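# Place rolled towel in basket beside the existing one

## Task

Move the rolled towel from the table into the basket so it rests on the basket's floor, pointing the same way as the towel already in the basket, with both towels still rolled.

## Robot and tools

Robot: two arms, left_arm and right_arm. right_arm ends in a five-finger right hand; left_arm carries the mirrored left hand. Base positions in the scene frame are left_arm (-0.001, +0.359, 0) m with quat_wxyz (+1.000, 0, 0, +0.019) and right_arm (+0.018, -0.300, 0) m with quat_wxyz (+1.000, 0, 0, -0.008), so each is yawed very slightly. A camera stand sits between the arms, just behind their bases.

Frames: the scene frame has its origin at table-top height, halfway between the nominal bases, with +z up, +x forward over the table and +y toward the left arm. Image sides do not match arm names. Each arm reports its hand pose and takes its offsets in its own base frame. The hand point is 0.05 m in front of the palm and 0.15 m from the wrist face, along the fingers. Its +z runs along the straight fingers and +y points out of the palm. On the right hand +x points across the palm away from the thumb; on the left hand it points toward the thumb. Straight fingers reach 0.06 to 0.07 m past the point and lie 0.06 m behind it along -y. A wrist bracket on the little-finger side sticks out and can strike things.

The row: every row has 28 numbers in [-1, 1]. First comes left_arm dx, dy, dz, rx, ry, rz. Next come the left hand's little, ring, middle, index, thumb_bend, thumb_turn, force_limit, speed. The same 14 follow for right_arm and its hand. The six pose numbers are offsets, not poses. Each is measured from that arm's Hand target as it stood when the action or call began, along the arm's base axes. 1.0 equals 0.6 m or 180 degrees. rx, ry, rz form one rotation vector, turning about the Hand target's position. Six zeros mean no new pose request. Hand numbers are absolute targets. Fingers and thumb_bend run from +1 straight to -1 curled. thumb_turn runs from +1 beside the palm to -1 opposite the fingers. force_limit maps -1 to about 0 N and +1 to 10 N (15 N for the two thumb motors). speed rises from almost nothing at -1 to full at +0.48 and stays full up to +1. No value means 'unchanged': repeat the last eight hand numbers actually run. If none have run yet, send hand_measured, then hand_force_limit and hand_speed.

Tools:
- execute_actions(actions, cameras): actions holds up to 15 actions. Each action is a table of up to 15 rows, one per 1/30 s step; a short table repeats its last row up to step 15. Every row in an action counts from that action's starting Hand target, so a repeated offset adds up across actions. An empty list returns camera images. cameras takes names, ["all"] or [].
- move(target, speed, blend, blocking, cameras): target is one 28-number row or a list of up to 15 rows. All of them count from the Hand targets at the call's start, not from each other. speed is the path's top speed in m/s, 0.002 to 4.3, default 0.25; turning is capped at twice that in rad/s. It may be one number or one per target. blend in metres rounds corners of a list; 0 stops at each. All paths finish together and are cut off after 10 s. Nothing is avoided on the way. blocking=false returns after about 0.5 s while the move runs on.
- wait(seconds 0 to 3600), stop(), zoom_image(camera, region [x0, y0, x1, y1], at most 504 by 504 pixels), show_instructions(), finished_scene(scene=1, optional).
Cameras: cam_high, cam_low, cam_roll_left, cam_roll_right, cam_left_wrist, cam_right_wrist, all 504x504.

Results: per arm, end_effector_position (m) and end_effector_quat_wxyz in its base frame, and Hand target (the last command after clipping, basis of the next offset). Also joint positions, velocities and torques. hand_measured, hand_stopped_by (moving, target, force, stalled, fault) and hand_load_n (positive pushes a finger open) each list six motors in the row's order; a load falling near 0 means the grip was lost. A move adds a 'move:' line (done, off_target, moving, held, fault, plus limits=paced or held). FAULT and MOTOR HOT lines may appear.

Behaviour: the arms track loosely and often rest 1 to 3 cm, sometimes 5 cm, below the command. Send the missing distance as a fresh offset. Each step clips orientation to within 40 degrees of the measured one. With the thumb opposed, the hand can close on objects about 0.035 to 0.065 m thick. Close gently at speed -0.94 or lower. To squeeze harder, raise force_limit and send a target more closed than hand_measured. To loosen, send a more open target.

Avoid: anything leaving the table, which fails the task; drops even of a few millimetres; releasing a moving object; fast contact, slams and hard pushes; striking fixed things; arms or hands touching each other, including one hand gripping the other's fingers. Don't hold the arm stretched out or push on unreachable targets for long: motors overheat, and at 100 °C the arm falls. Finish only once the towel lies still on the basket floor.

Each tool is called after "Request:" in YAML: its name, and indented under it one key for each argument.

Reference images:

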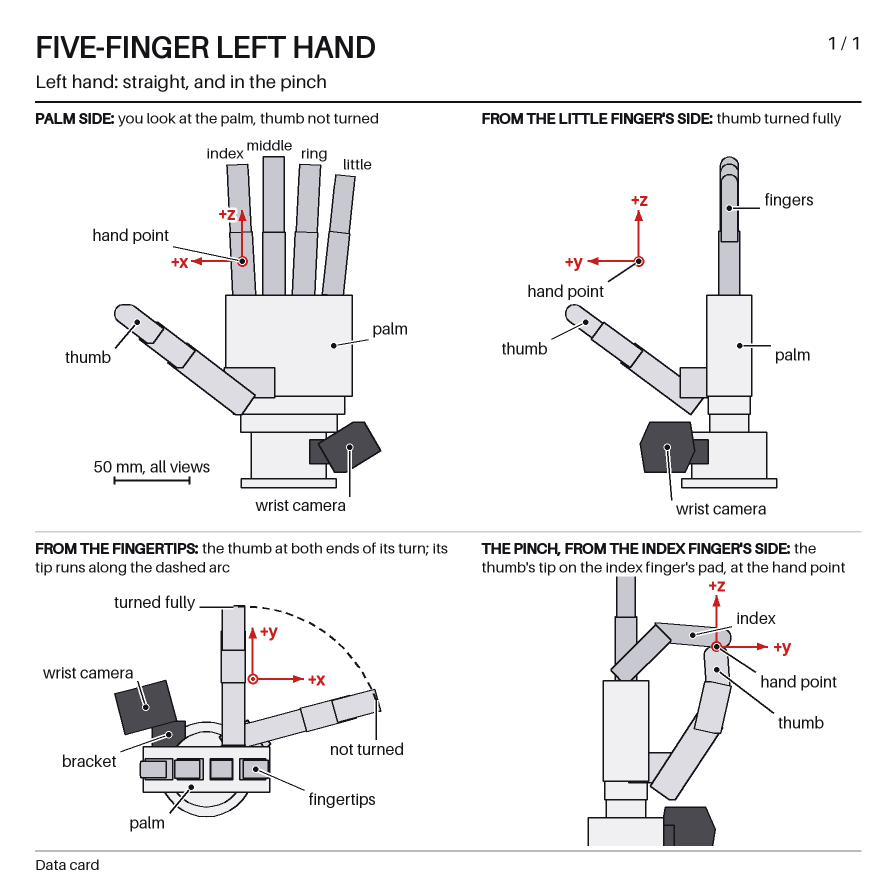

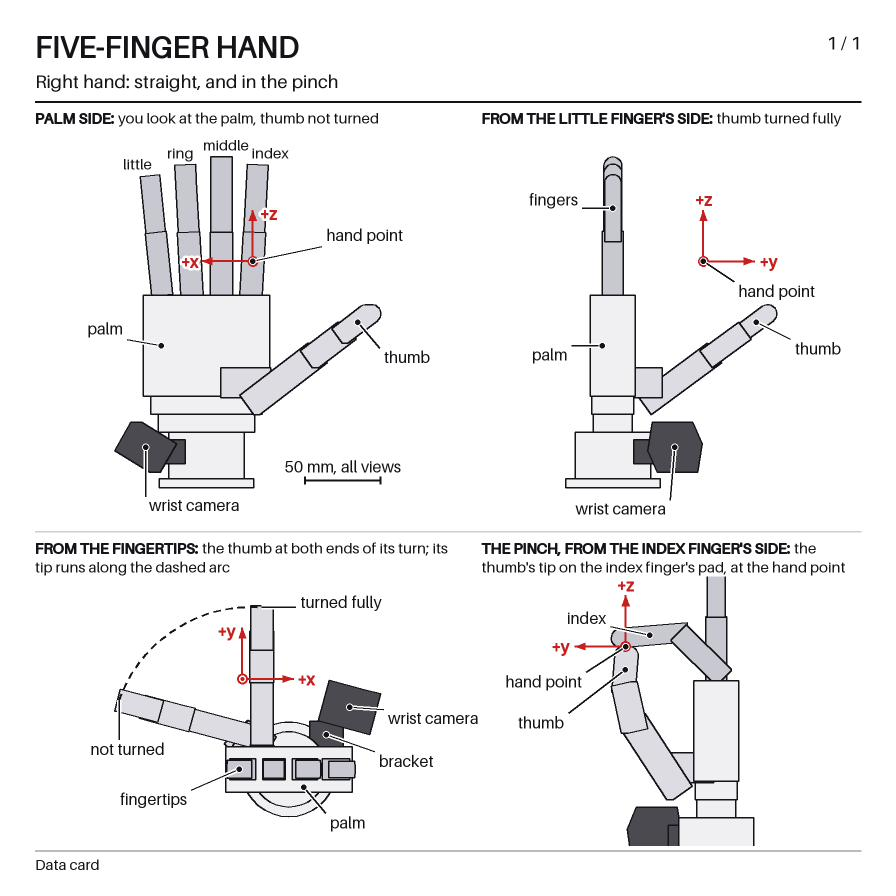

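## Session

Request:
execute_actions:
  actions: []

Scene clock: 0.00 s.
left_arm: end_effector_position=(+0.7191, -0.2539, +0.2277) hand_measured=(+1.000, +1.000, +1.000, +1.000, +1.000, +1.000) hand_load_n=(+0.0, +0.0, +0.0, +0.0, +0.0, +0.0) hand_stopped_by=(target, target, target, target, target, target) hand_force_limit=0.00 hand_speed=-0.80 end_effector_quat_wxyz=(-0.224, +0.892, -0.354, +0.168) | right_arm: end_effector_position=(+0.6172, -0.0116, +0.2441) hand_measured=(+1.000, +1.000, +1.000, +1.000, +1.000, +1.000) hand_load_n=(+0.0, +0.0, +0.0, +0.0, +0.0, +0.0) hand_stopped_by=(target, target, target, target, target, target) hand_force_limit=0.00 hand_speed=-0.80 end_effector_quat_wxyz=(+0.443, +0.813, -0.246, +0.286)
Joint positions: left_arm=[-0.368 2.156 2.363 -1.408 -0.442 -1.1] | right_arm=[0.279 2.113 2.035 -1.495 1.11 -0.703]
Joint velocities: within noise
Joint torques (N m): no reading
Heat: left arm: hottest shoulder 33 °C; right arm: hottest shoulder 36 °C.
Hand target: left_arm +0.7233, -0.2555, +0.2385; -0.224, +0.891, -0.350, +0.180 | right_arm +0.6206, -0.0106, +0.2510; +0.438, +0.812, -0.252, +0.294

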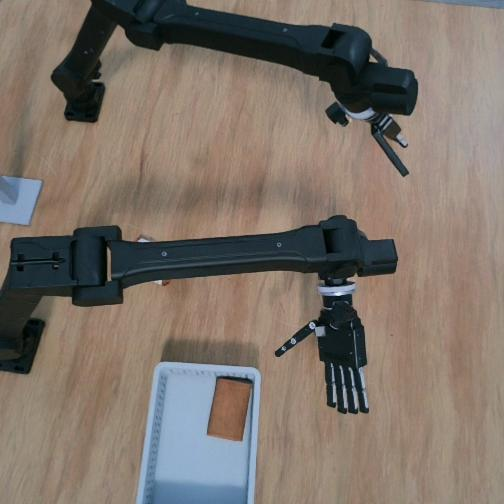

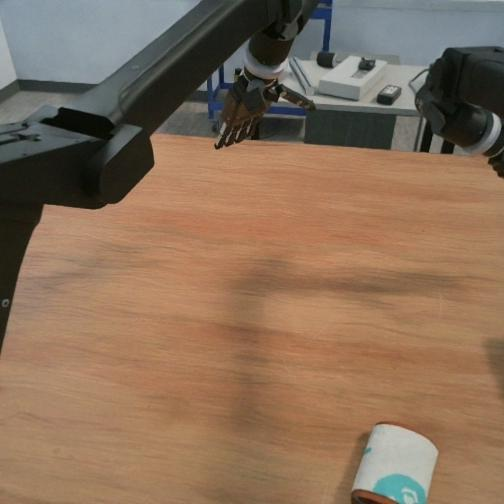

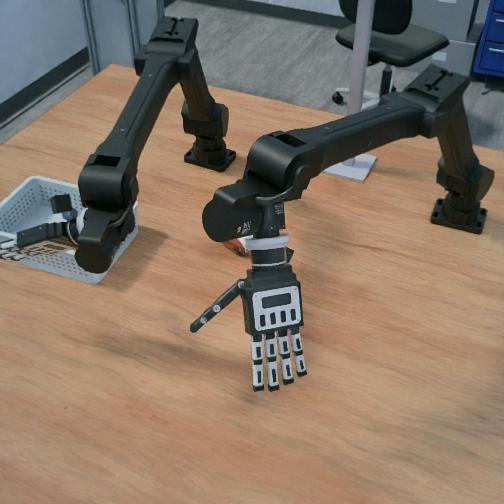

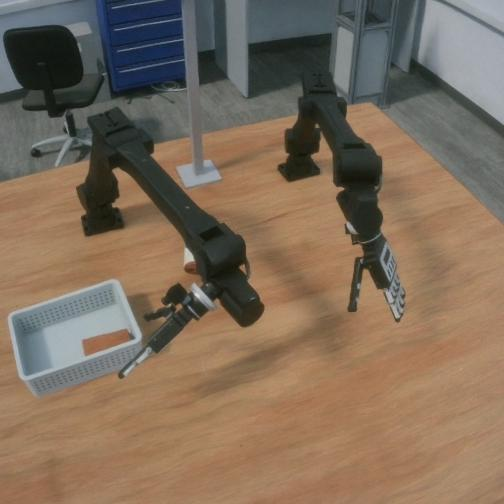

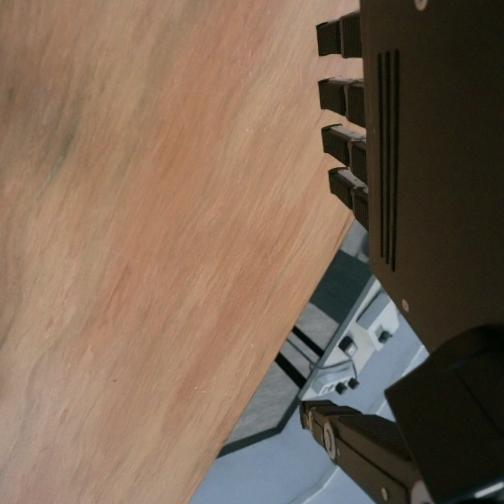

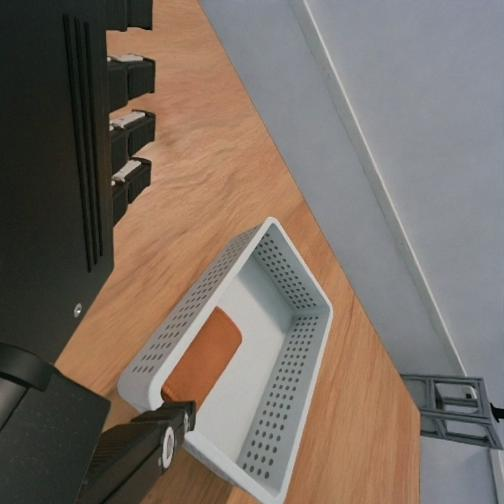

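Request:
move:
  target: [0,0,0,0,0,0,1,1,1,1,1,1,0,-0.8,0,-0.3,0.25,0,0,0,1,1,1,1,1,1,0,-0.8]
  cameras: ["all"]

Scene clock: 3.77 s.
left_arm: end_effector_position=(+0.7191, -0.2539, +0.2277) hand_measured=(+1.000, +1.000, +1.000, +1.000, +1.000, +1.000) hand_load_n=(+0.0, +0.0, +0.0, +0.0, +0.0, +0.0) hand_stopped_by=(target, target, target, target, target, target) hand_force_limit=0.00 hand_speed=-0.80 end_effector_quat_wxyz=(-0.224, +0.892, -0.354, +0.168) | right_arm: end_effector_position=(+0.6156, -0.1884, +0.3806) hand_measured=(+1.000, +1.000, +1.000, +1.000, +1.000, +1.000) hand_load_n=(+0.0, +0.0, +0.0, +0.0, +0.0, +0.0) hand_stopped_by=(target, target, target, target, target, target) hand_force_limit=0.00 hand_speed=-0.80 end_effector_quat_wxyz=(+0.445, +0.819, -0.241, +0.272)
Joint positions: left_arm=[-0.368 2.156 2.363 -1.408 -0.442 -1.1] | right_arm=[0.006 1.941 2.101 -1.273 1.037 -1.257]
Joint torques (N m): left_arm=[-1.44 -26.34 9.58 1.21 -0.31 -0.02] | right_arm=[-1.2 -20.6 12.08 1.58 0.46 -0.06]
Heat: left arm: hottest elbow 34 °C; right arm: hottest shoulder 36 °C.
Hand target: left_arm +0.7233, -0.2555, +0.2385; -0.224, +0.891, -0.350, +0.180 | right_arm +0.6206, -0.1906, +0.4011; +0.438, +0.812, -0.252, +0.294
Off the commanded pose: left_arm 0.012 m, 1 deg | right_arm 0.021 m, 3 deg.
move: off_target (right_arm)

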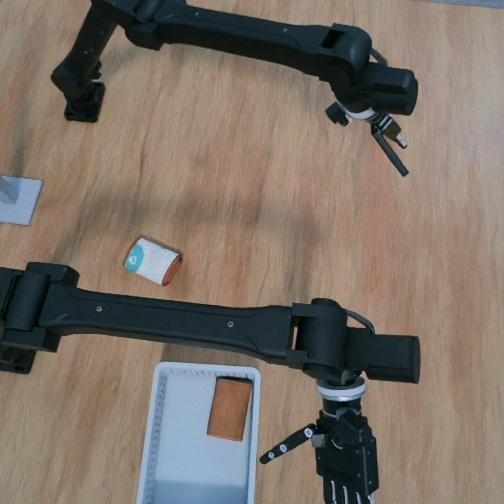

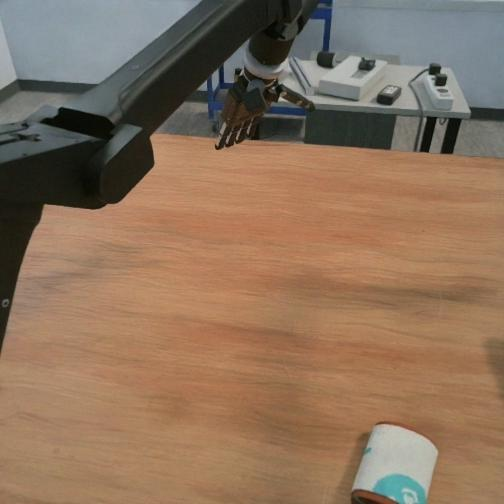

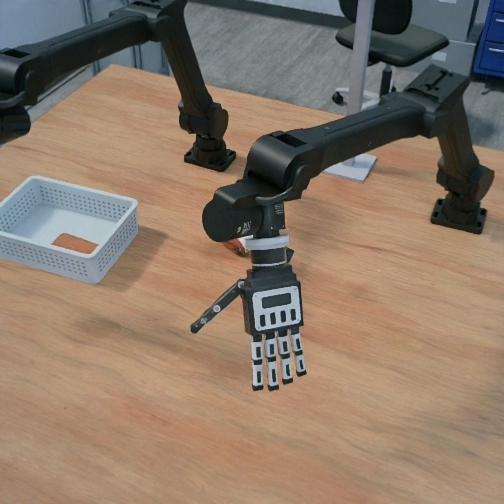

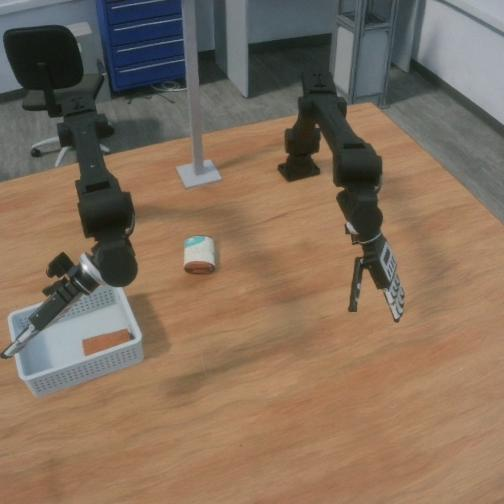

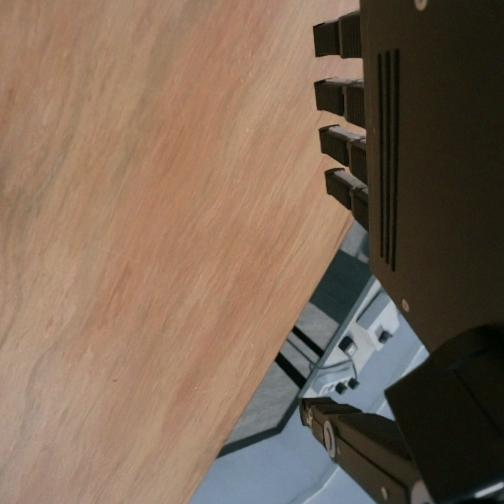

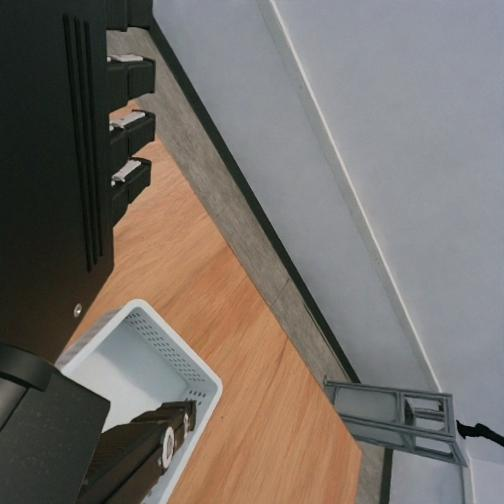

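Request:
zoom_image:
  camera: "cam_high"
  region: [60, 200, 310, 450]

Request:
zoom_image:
  camera: "cam_roll_right"
  region: [0, 150, 300, 450]

Request:
zoom_image:
  camera: "cam_low"
  region: [304, 304, 504, 504]

Scaled by 2.016 from the camera's image (finer frame: 720x720).

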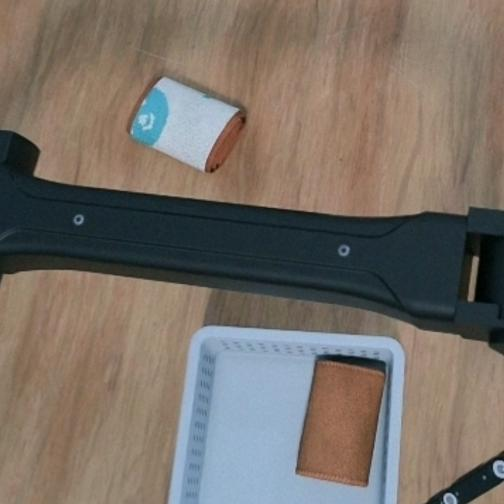

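Scaled by 1.680 from the camera's image (finer frame: 720x720).

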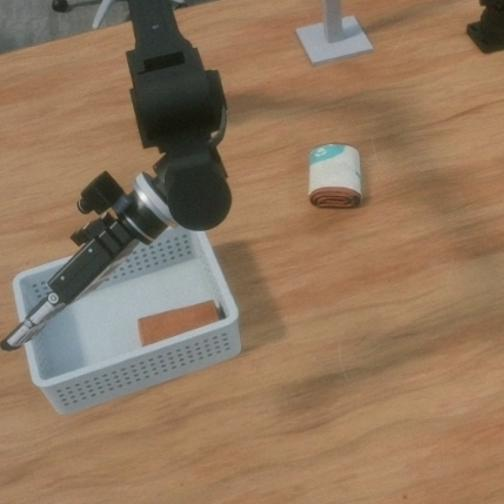

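Scaled by 2.520 from the camera's image (finer frame: 720x720).

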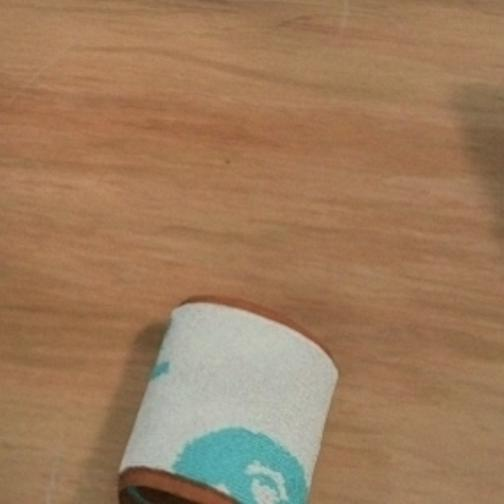

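Request:
move:
  target: [0,0.3,0.05,0,0,0,1,1,1,1,1,1,0,-0.8,-0.368,0.568,-0.1,0.567,0.026,0.198,0.45,0.45,0.45,0.45,1,-1,-0.4,-0.2]
  speed: 0.3
  cameras: ["all"]

Scene clock: 19.23 s.
left_arm: end_effector_position=(+0.7231, -0.0819, +0.2525) hand_measured=(+1.000, +1.000, +1.000, +1.000, +1.000, +1.000) hand_load_n=(+0.0, +0.0, +0.0, +0.0, +0.0, +0.0) hand_stopped_by=(target, target, target, target, target, target) hand_force_limit=0.00 hand_speed=-0.80 end_effector_quat_wxyz=(-0.219, +0.895, -0.351, +0.165) | right_arm: end_effector_position=(+0.4011, +0.1463, +0.3360) hand_measured=(+0.450, +0.450, +0.450, +0.450, +1.000, -1.000) hand_load_n=(+0.0, +0.0, +0.0, +0.0, +0.0, +0.0) hand_stopped_by=(target, target, target, target, target, target) hand_force_limit=-0.40 hand_speed=-0.20 end_effector_quat_wxyz=(-0.429, +0.890, -0.145, +0.062)
Joint positions: left_arm=[-0.113 2.006 2.176 -1.286 -0.331 -0.86] | right_arm=[0.07 1.31 1.46 -1.292 -0.814 -0.991]
Joint torques (N m): left_arm=[-0.85 -26.34 8.02 1.62 -0.2 0.13] | right_arm=[-0.21 -11.34 8.68 1.62 -0.82 0.13]
Heat: left arm: hottest elbow 37 °C; right arm: hottest elbow 38 °C.
Hand target: left_arm +0.7234, -0.0755, +0.2685; -0.225, +0.891, -0.350, +0.180 | right_arm +0.3998, +0.1502, +0.3411; -0.433, +0.888, -0.140, +0.068
Off the commanded pose: left_arm 0.017 m, 2 deg | right_arm 0.007 m, 1 deg.
move: off_target (left_arm)

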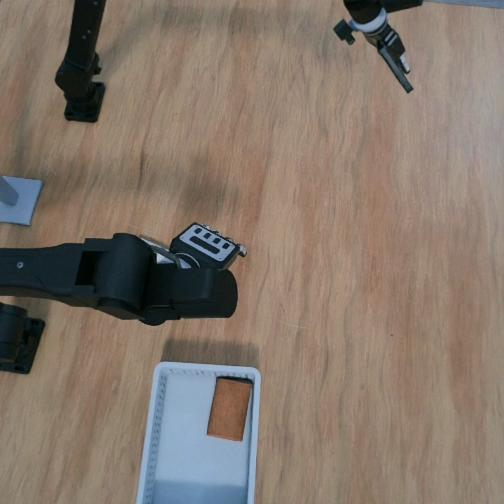

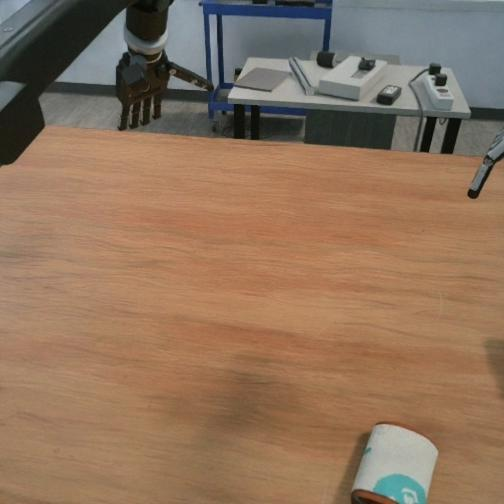

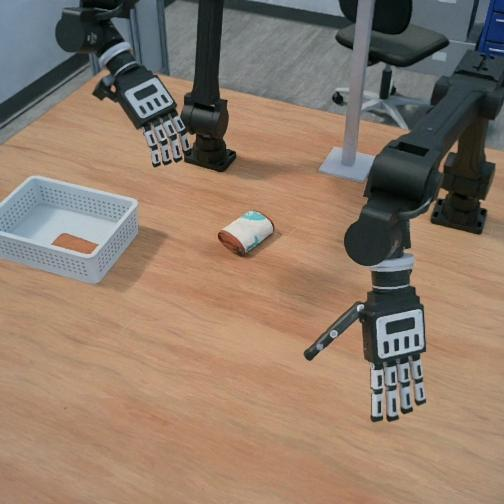

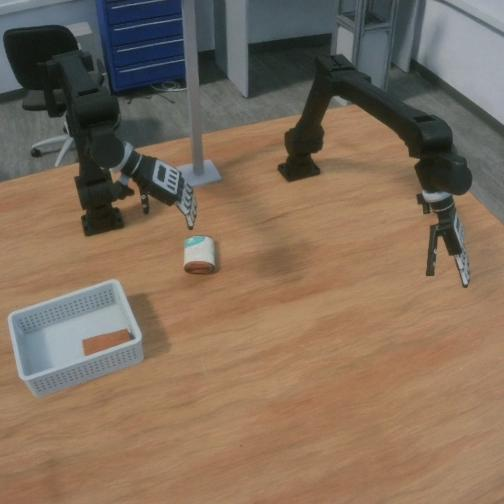

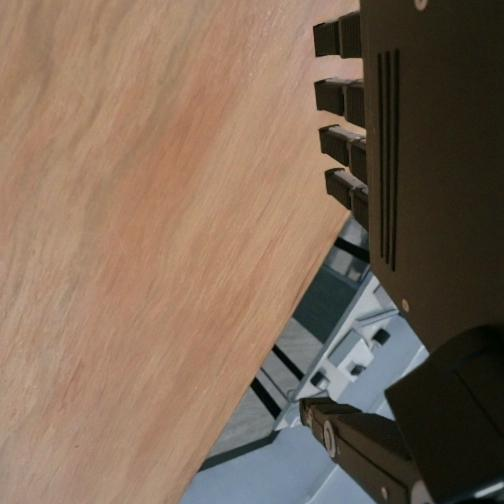

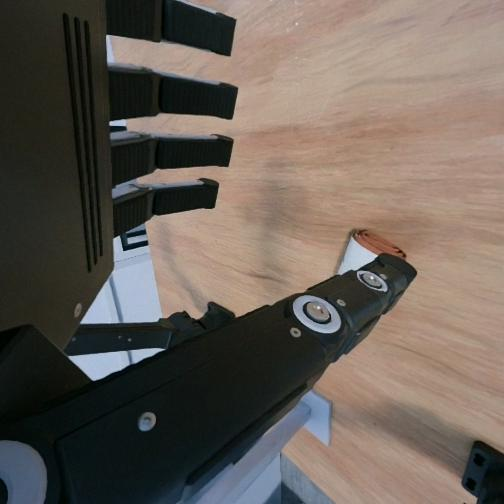

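Request:
move:
  target: [0,0,0,0,0,0,1,1,1,1,1,1,0,-0.8,-0.252,0.167,-0.302,0,0,0,0.45,0.45,0.45,0.45,1,-1,-0.4,-0.2]
  speed: 0.25
  cameras: ["all"]

Scene clock: 23.07 s.
left_arm: end_effector_position=(+0.7231, -0.0819, +0.2525) hand_measured=(+1.000, +1.000, +1.000, +1.000, +1.000, +1.000) hand_load_n=(+0.0, +0.0, +0.0, +0.0, +0.0, +0.0) hand_stopped_by=(target, target, target, target, target, target) hand_force_limit=0.00 hand_speed=-0.80 end_effector_quat_wxyz=(-0.219, +0.895, -0.351, +0.165) | right_arm: end_effector_position=(+0.2489, +0.2461, +0.1561) hand_measured=(+0.450, +0.450, +0.450, +0.450, +1.000, -1.000) hand_load_n=(+0.0, +0.0, +0.0, +0.0, +0.0, +0.0) hand_stopped_by=(target, target, target, target, target, target) hand_force_limit=-0.40 hand_speed=-0.20 end_effector_quat_wxyz=(-0.427, +0.890, -0.144, +0.063)
Joint positions: left_arm=[-0.113 2.006 2.176 -1.286 -0.331 -0.859] | right_arm=[0.484 0.954 0.692 -0.586 -0.579 -0.541]
Joint torques (N m): left_arm=[-0.56 -27.16 8.09 1.73 -0.2 0.17] | right_arm=[0.09 -5.66 8.87 2.13 -0.4 0.16]
Heat: left arm: hottest elbow 37 °C; right arm: hottest elbow 38 °C.
Hand target: left_arm +0.7234, -0.0755, +0.2685; -0.225, +0.891, -0.350, +0.180 | right_arm +0.2486, +0.2504, +0.1599; -0.433, +0.888, -0.140, +0.068
Off the commanded pose: left_arm 0.017 m, 2 deg | right_arm 0.006 m, 1 deg.
move: done

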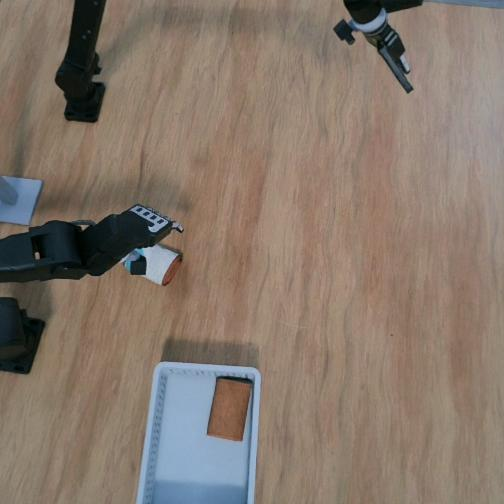

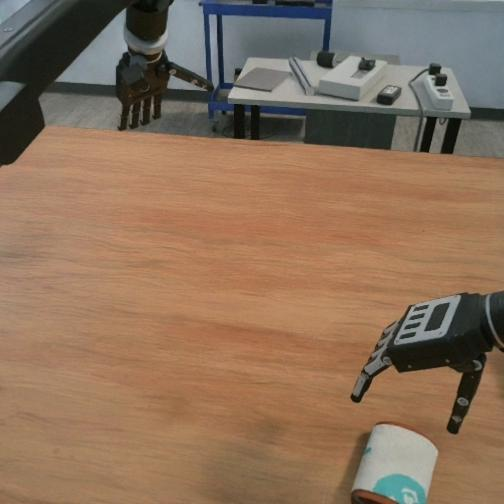

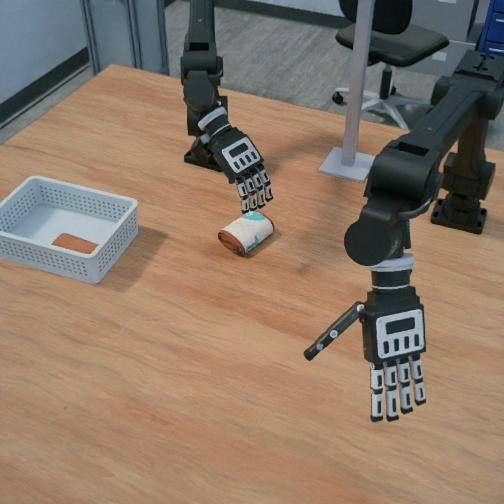

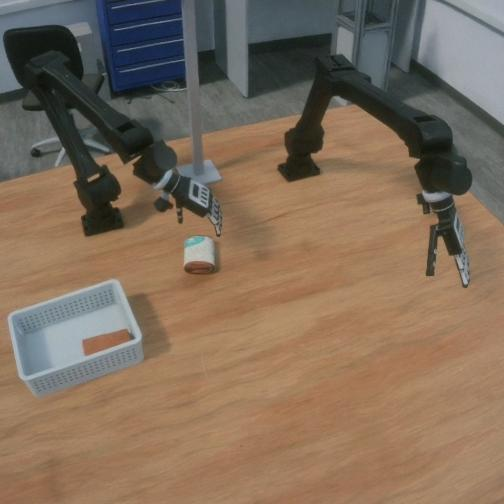

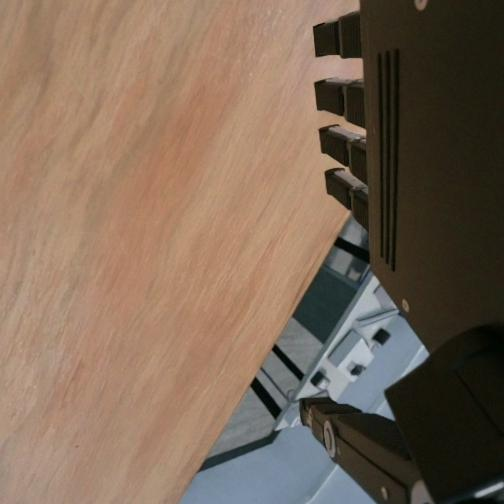

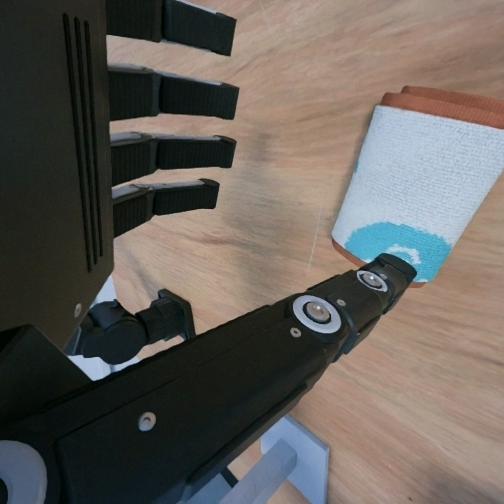

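Request:
zoom_image:
  camera: "cam_roll_right"
  region: [130, 160, 270, 300]

Request:
zoom_image:
  camera: "cam_roll_left"
  region: [180, 130, 320, 270]

Request:
zoom_image:
  camera: "cam_high"
  region: [80, 180, 220, 320]

Request:
zoom_image:
  camera: "cam_low"
  region: [304, 264, 504, 504]

Scaled by 3.600 from the camera's image (finer frame: 720x720).

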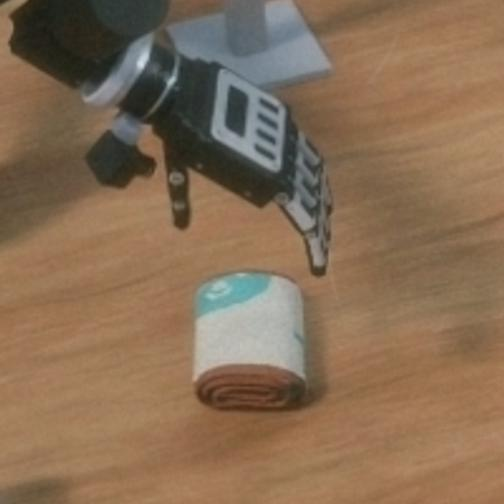

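Scaled by 3.600 from the camera's image (finer frame: 720x720).

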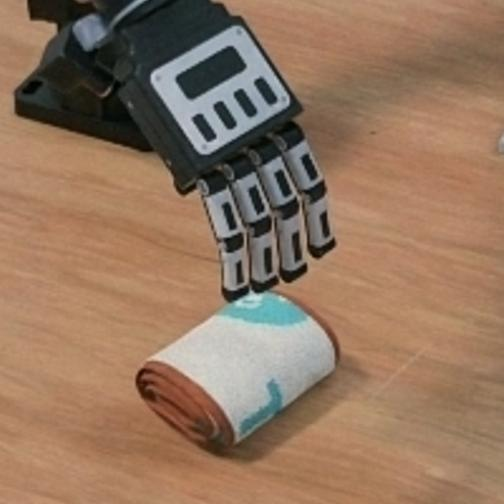

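Scaled by 3.600 from the camera's image (finer frame: 720x720).

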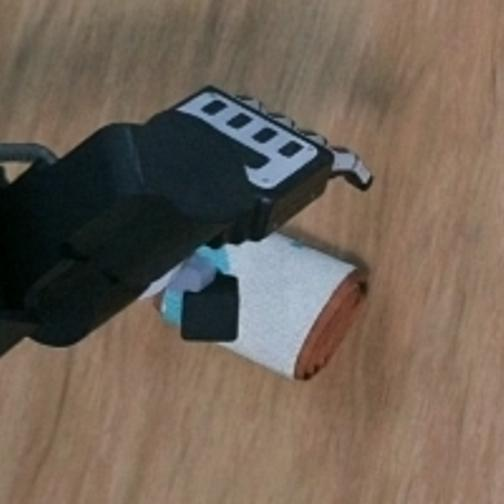

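Scaled by 2.100 from the camera's image (finer frame: 720x720).

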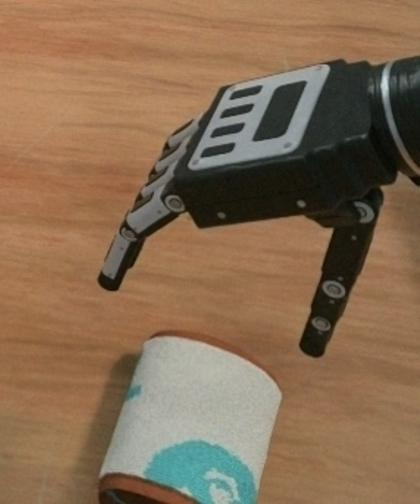

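Request:
move:
  target: [0,0,0,0,0,0,1,1,1,1,1,1,0,-0.8,0,0,-0.093,0,0,0,0.6,0.6,0.6,0.6,1,-1,-0.4,-0.2]
  speed: 0.15
  cameras: ["all"]

Request:
zoom_image:
  camera: "cam_roll_right"
  region: [130, 160, 270, 300]

Request:
zoom_image:
  camera: "cam_roll_left"
  region: [180, 130, 320, 270]

Request:
zoom_image:
  camera: "cam_high"
  region: [80, 180, 220, 320]

Request:
zoom_image:
  camera: "cam_low"
  region: [304, 264, 504, 504]

Scene clock: 29.60 s.
left_arm: end_effector_position=(+0.7231, -0.0819, +0.2525) hand_measured=(+1.000, +1.000, +1.000, +1.000, +1.000, +1.000) hand_load_n=(+0.0, +0.0, +0.0, +0.0, +0.0, +0.0) hand_stopped_by=(target, target, target, target, target, target) hand_force_limit=0.00 hand_speed=-0.80 end_effector_quat_wxyz=(-0.219, +0.895, -0.351, +0.165) | right_arm: end_effector_position=(+0.2476, +0.2455, +0.1034) hand_measured=(+0.600, +0.600, +0.600, +0.600, +1.000, -1.000) hand_load_n=(+0.0, +0.0, +0.0, +0.0, +0.0, +0.0) hand_stopped_by=(target, target, target, target, target, target) hand_force_limit=-0.40 hand_speed=-0.20 end_effector_quat_wxyz=(-0.430, +0.889, -0.143, +0.067)
Joint positions: left_arm=[-0.113 2.006 2.176 -1.286 -0.331 -0.859] | right_arm=[0.485 1.007 0.572 -0.402 -0.578 -0.54]
Joint torques (N m): left_arm=[-0.62 -27.75 7.94 1.63 -0.19 0.12] | right_arm=[0.09 -4.54 8.65 2.33 -0.4 0.14]
Heat: left arm: hottest shoulder 37 °C; right arm: hottest elbow 39 °C.
Hand target: left_arm +0.7234, -0.0755, +0.2685; -0.225, +0.891, -0.350, +0.180 | right_arm +0.2485, +0.2504, +0.1040; -0.433, +0.888, -0.140, +0.068
Off the commanded pose: left_arm 0.017 m, 2 deg | right_arm 0.005 m, 0 deg.
move: done

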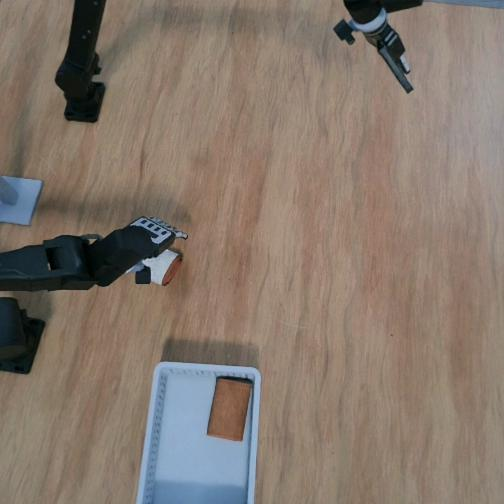

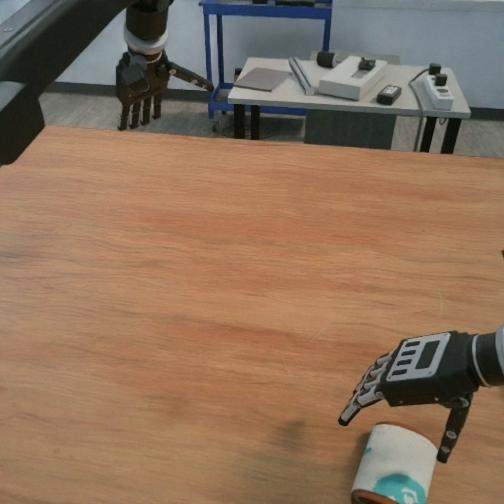

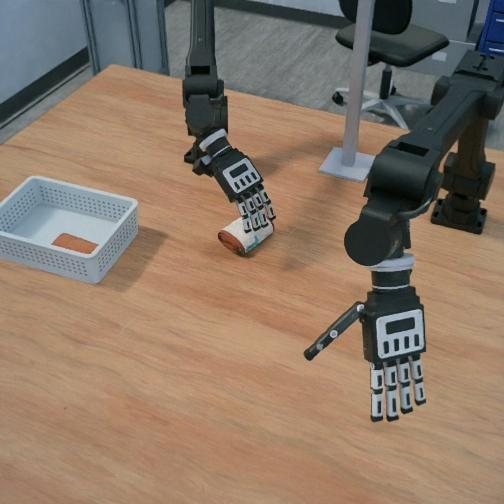

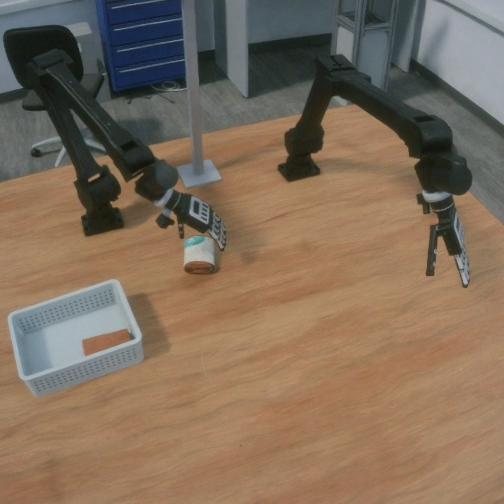

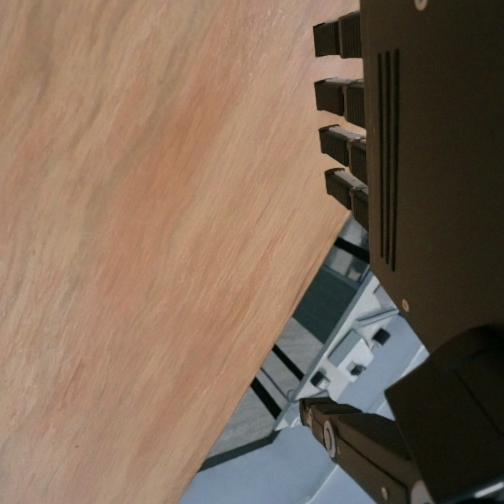

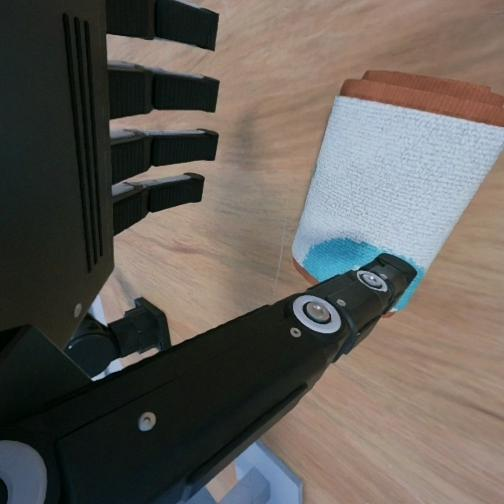

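Scaled by 3.600 from the camera's image (finer frame: 720x720).

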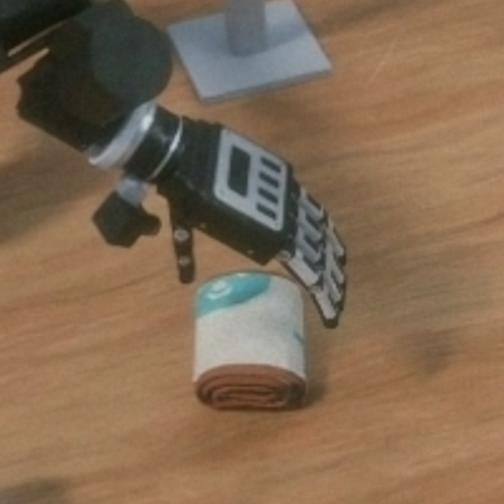

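Scaled by 3.600 from the camera's image (finer frame: 720x720).

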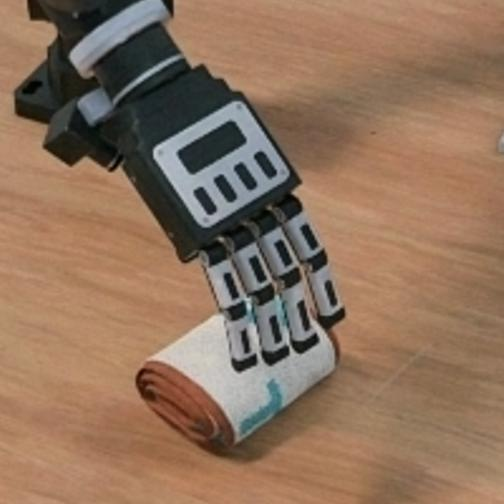

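Scaled by 3.600 from the camera's image (finer frame: 720x720).

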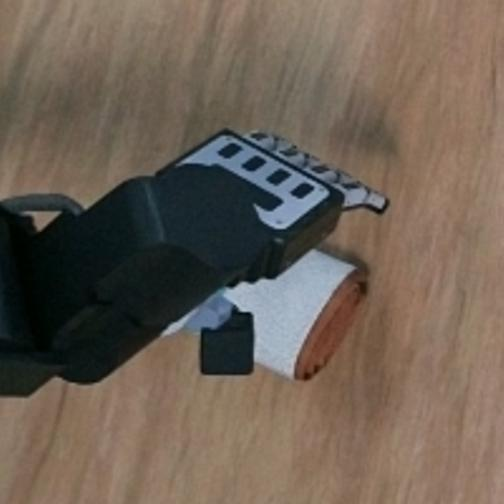

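Scaled by 2.100 from the camera's image (finer frame: 720x720).

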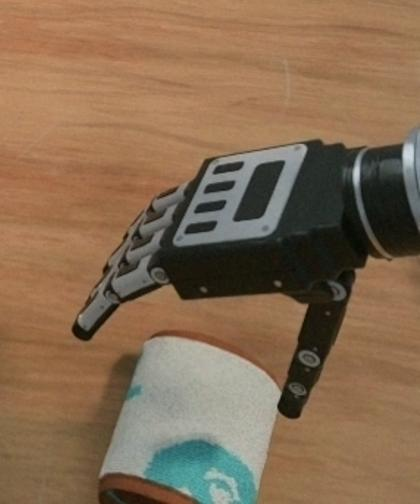

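Request:
move:
  target: [0,0,0,0,0,0,1,1,1,1,1,1,0,-0.8,0.0017,-0.0267,-0.05,0,0,0,0.6,0.6,0.6,0.6,1,-1,-0.4,-0.2]
  speed: 0.1
  cameras: ["all"]

Request:
zoom_image:
  camera: "cam_roll_right"
  region: [130, 160, 270, 300]

Request:
zoom_image:
  camera: "cam_roll_left"
  region: [180, 130, 320, 270]

Request:
zoom_image:
  camera: "cam_low"
  region: [304, 264, 504, 504]

Scene clock: 33.53 s.
left_arm: end_effector_position=(+0.7231, -0.0819, +0.2525) hand_measured=(+1.000, +1.000, +1.000, +1.000, +1.000, +1.000) hand_load_n=(+0.0, +0.0, +0.0, +0.0, +0.0, +0.0) hand_stopped_by=(target, target, target, target, target, target) hand_force_limit=0.00 hand_speed=-0.80 end_effector_quat_wxyz=(-0.219, +0.895, -0.351, +0.165) | right_arm: end_effector_position=(+0.2437, +0.2355, +0.0744) hand_measured=(+0.600, +0.600, +0.600, +0.600, +1.000, -1.000) hand_load_n=(+0.0, +0.0, +0.0, -0.5, +0.0, +0.0) hand_stopped_by=(target, target, target, target, target, target) hand_force_limit=-0.40 hand_speed=-0.20 end_effector_quat_wxyz=(-0.430, +0.889, -0.142, +0.061)
Joint positions: left_arm=[-0.113 2.006 2.176 -1.286 -0.331 -0.859] | right_arm=[0.453 1.042 0.51 -0.329 -0.609 -0.57]
Joint torques (N m): left_arm=[-0.44 -26.99 8.31 1.63 -0.19 0.14] | right_arm=[-1.85 -4.48 8.18 2.07 -0.63 -0.08]
Heat: left arm: hottest shoulder 38 °C; right arm: hottest elbow 39 °C.
Hand target: left_arm +0.7234, -0.0755, +0.2685; -0.225, +0.891, -0.350, +0.180 | right_arm +0.2496, +0.2344, +0.0740; -0.433, +0.888, -0.140, +0.068
Off the commanded pose: left_arm 0.017 m, 2 deg | right_arm 0.006 m, 1 deg.
move: done

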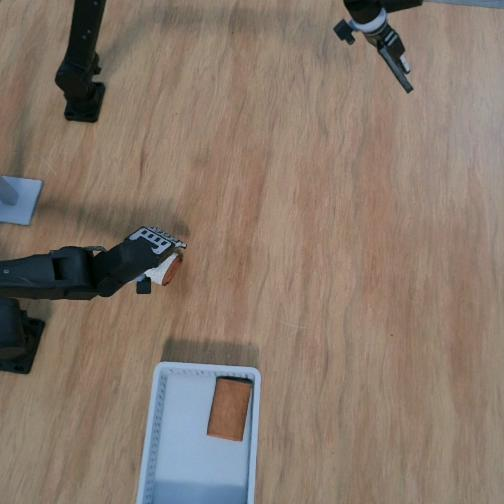

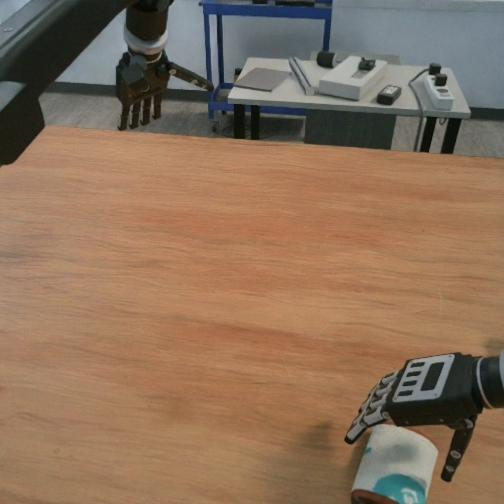

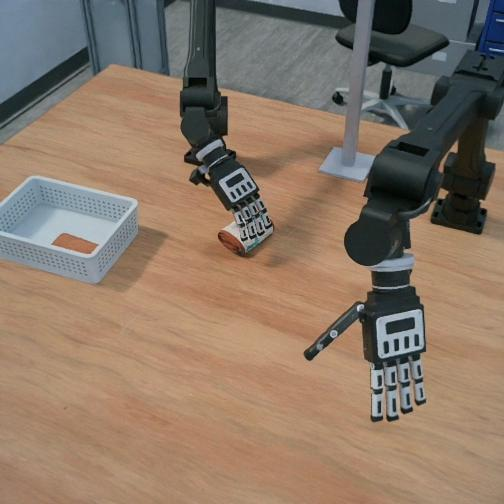

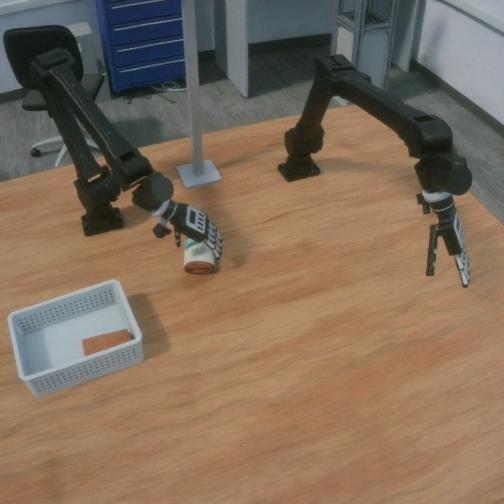

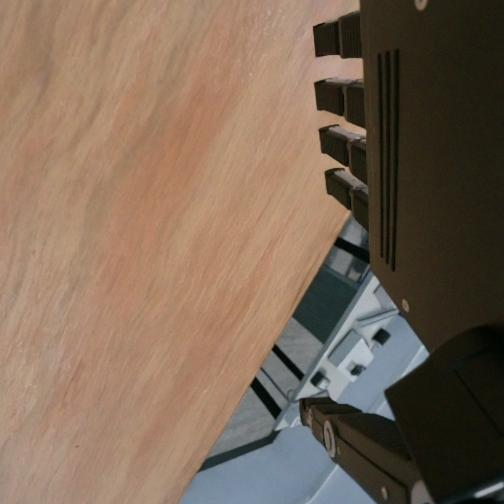

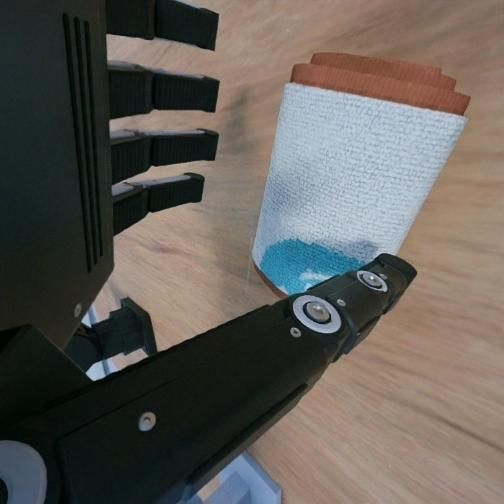

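Scaled by 3.600 from the camera's image (finer frame: 720x720).

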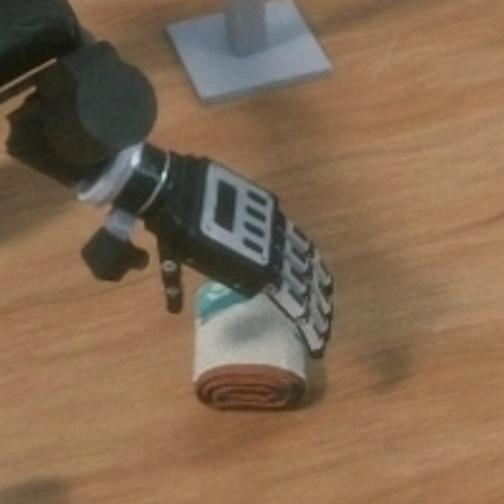

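Scaled by 3.600 from the camera's image (finer frame: 720x720).

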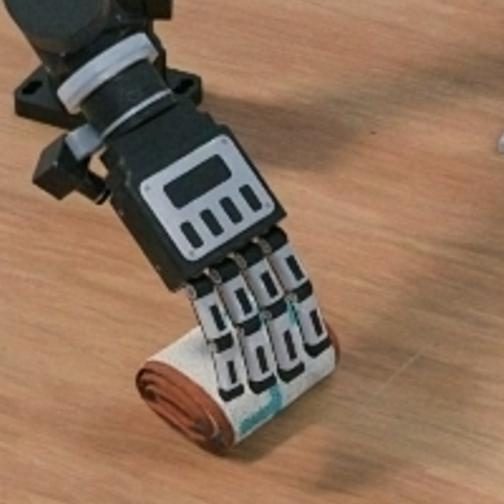

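Scaled by 2.100 from the camera's image (finer frame: 720x720).

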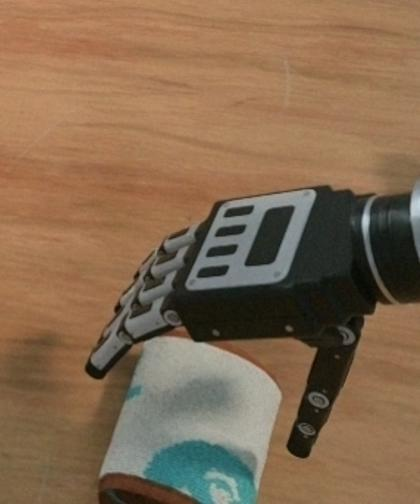

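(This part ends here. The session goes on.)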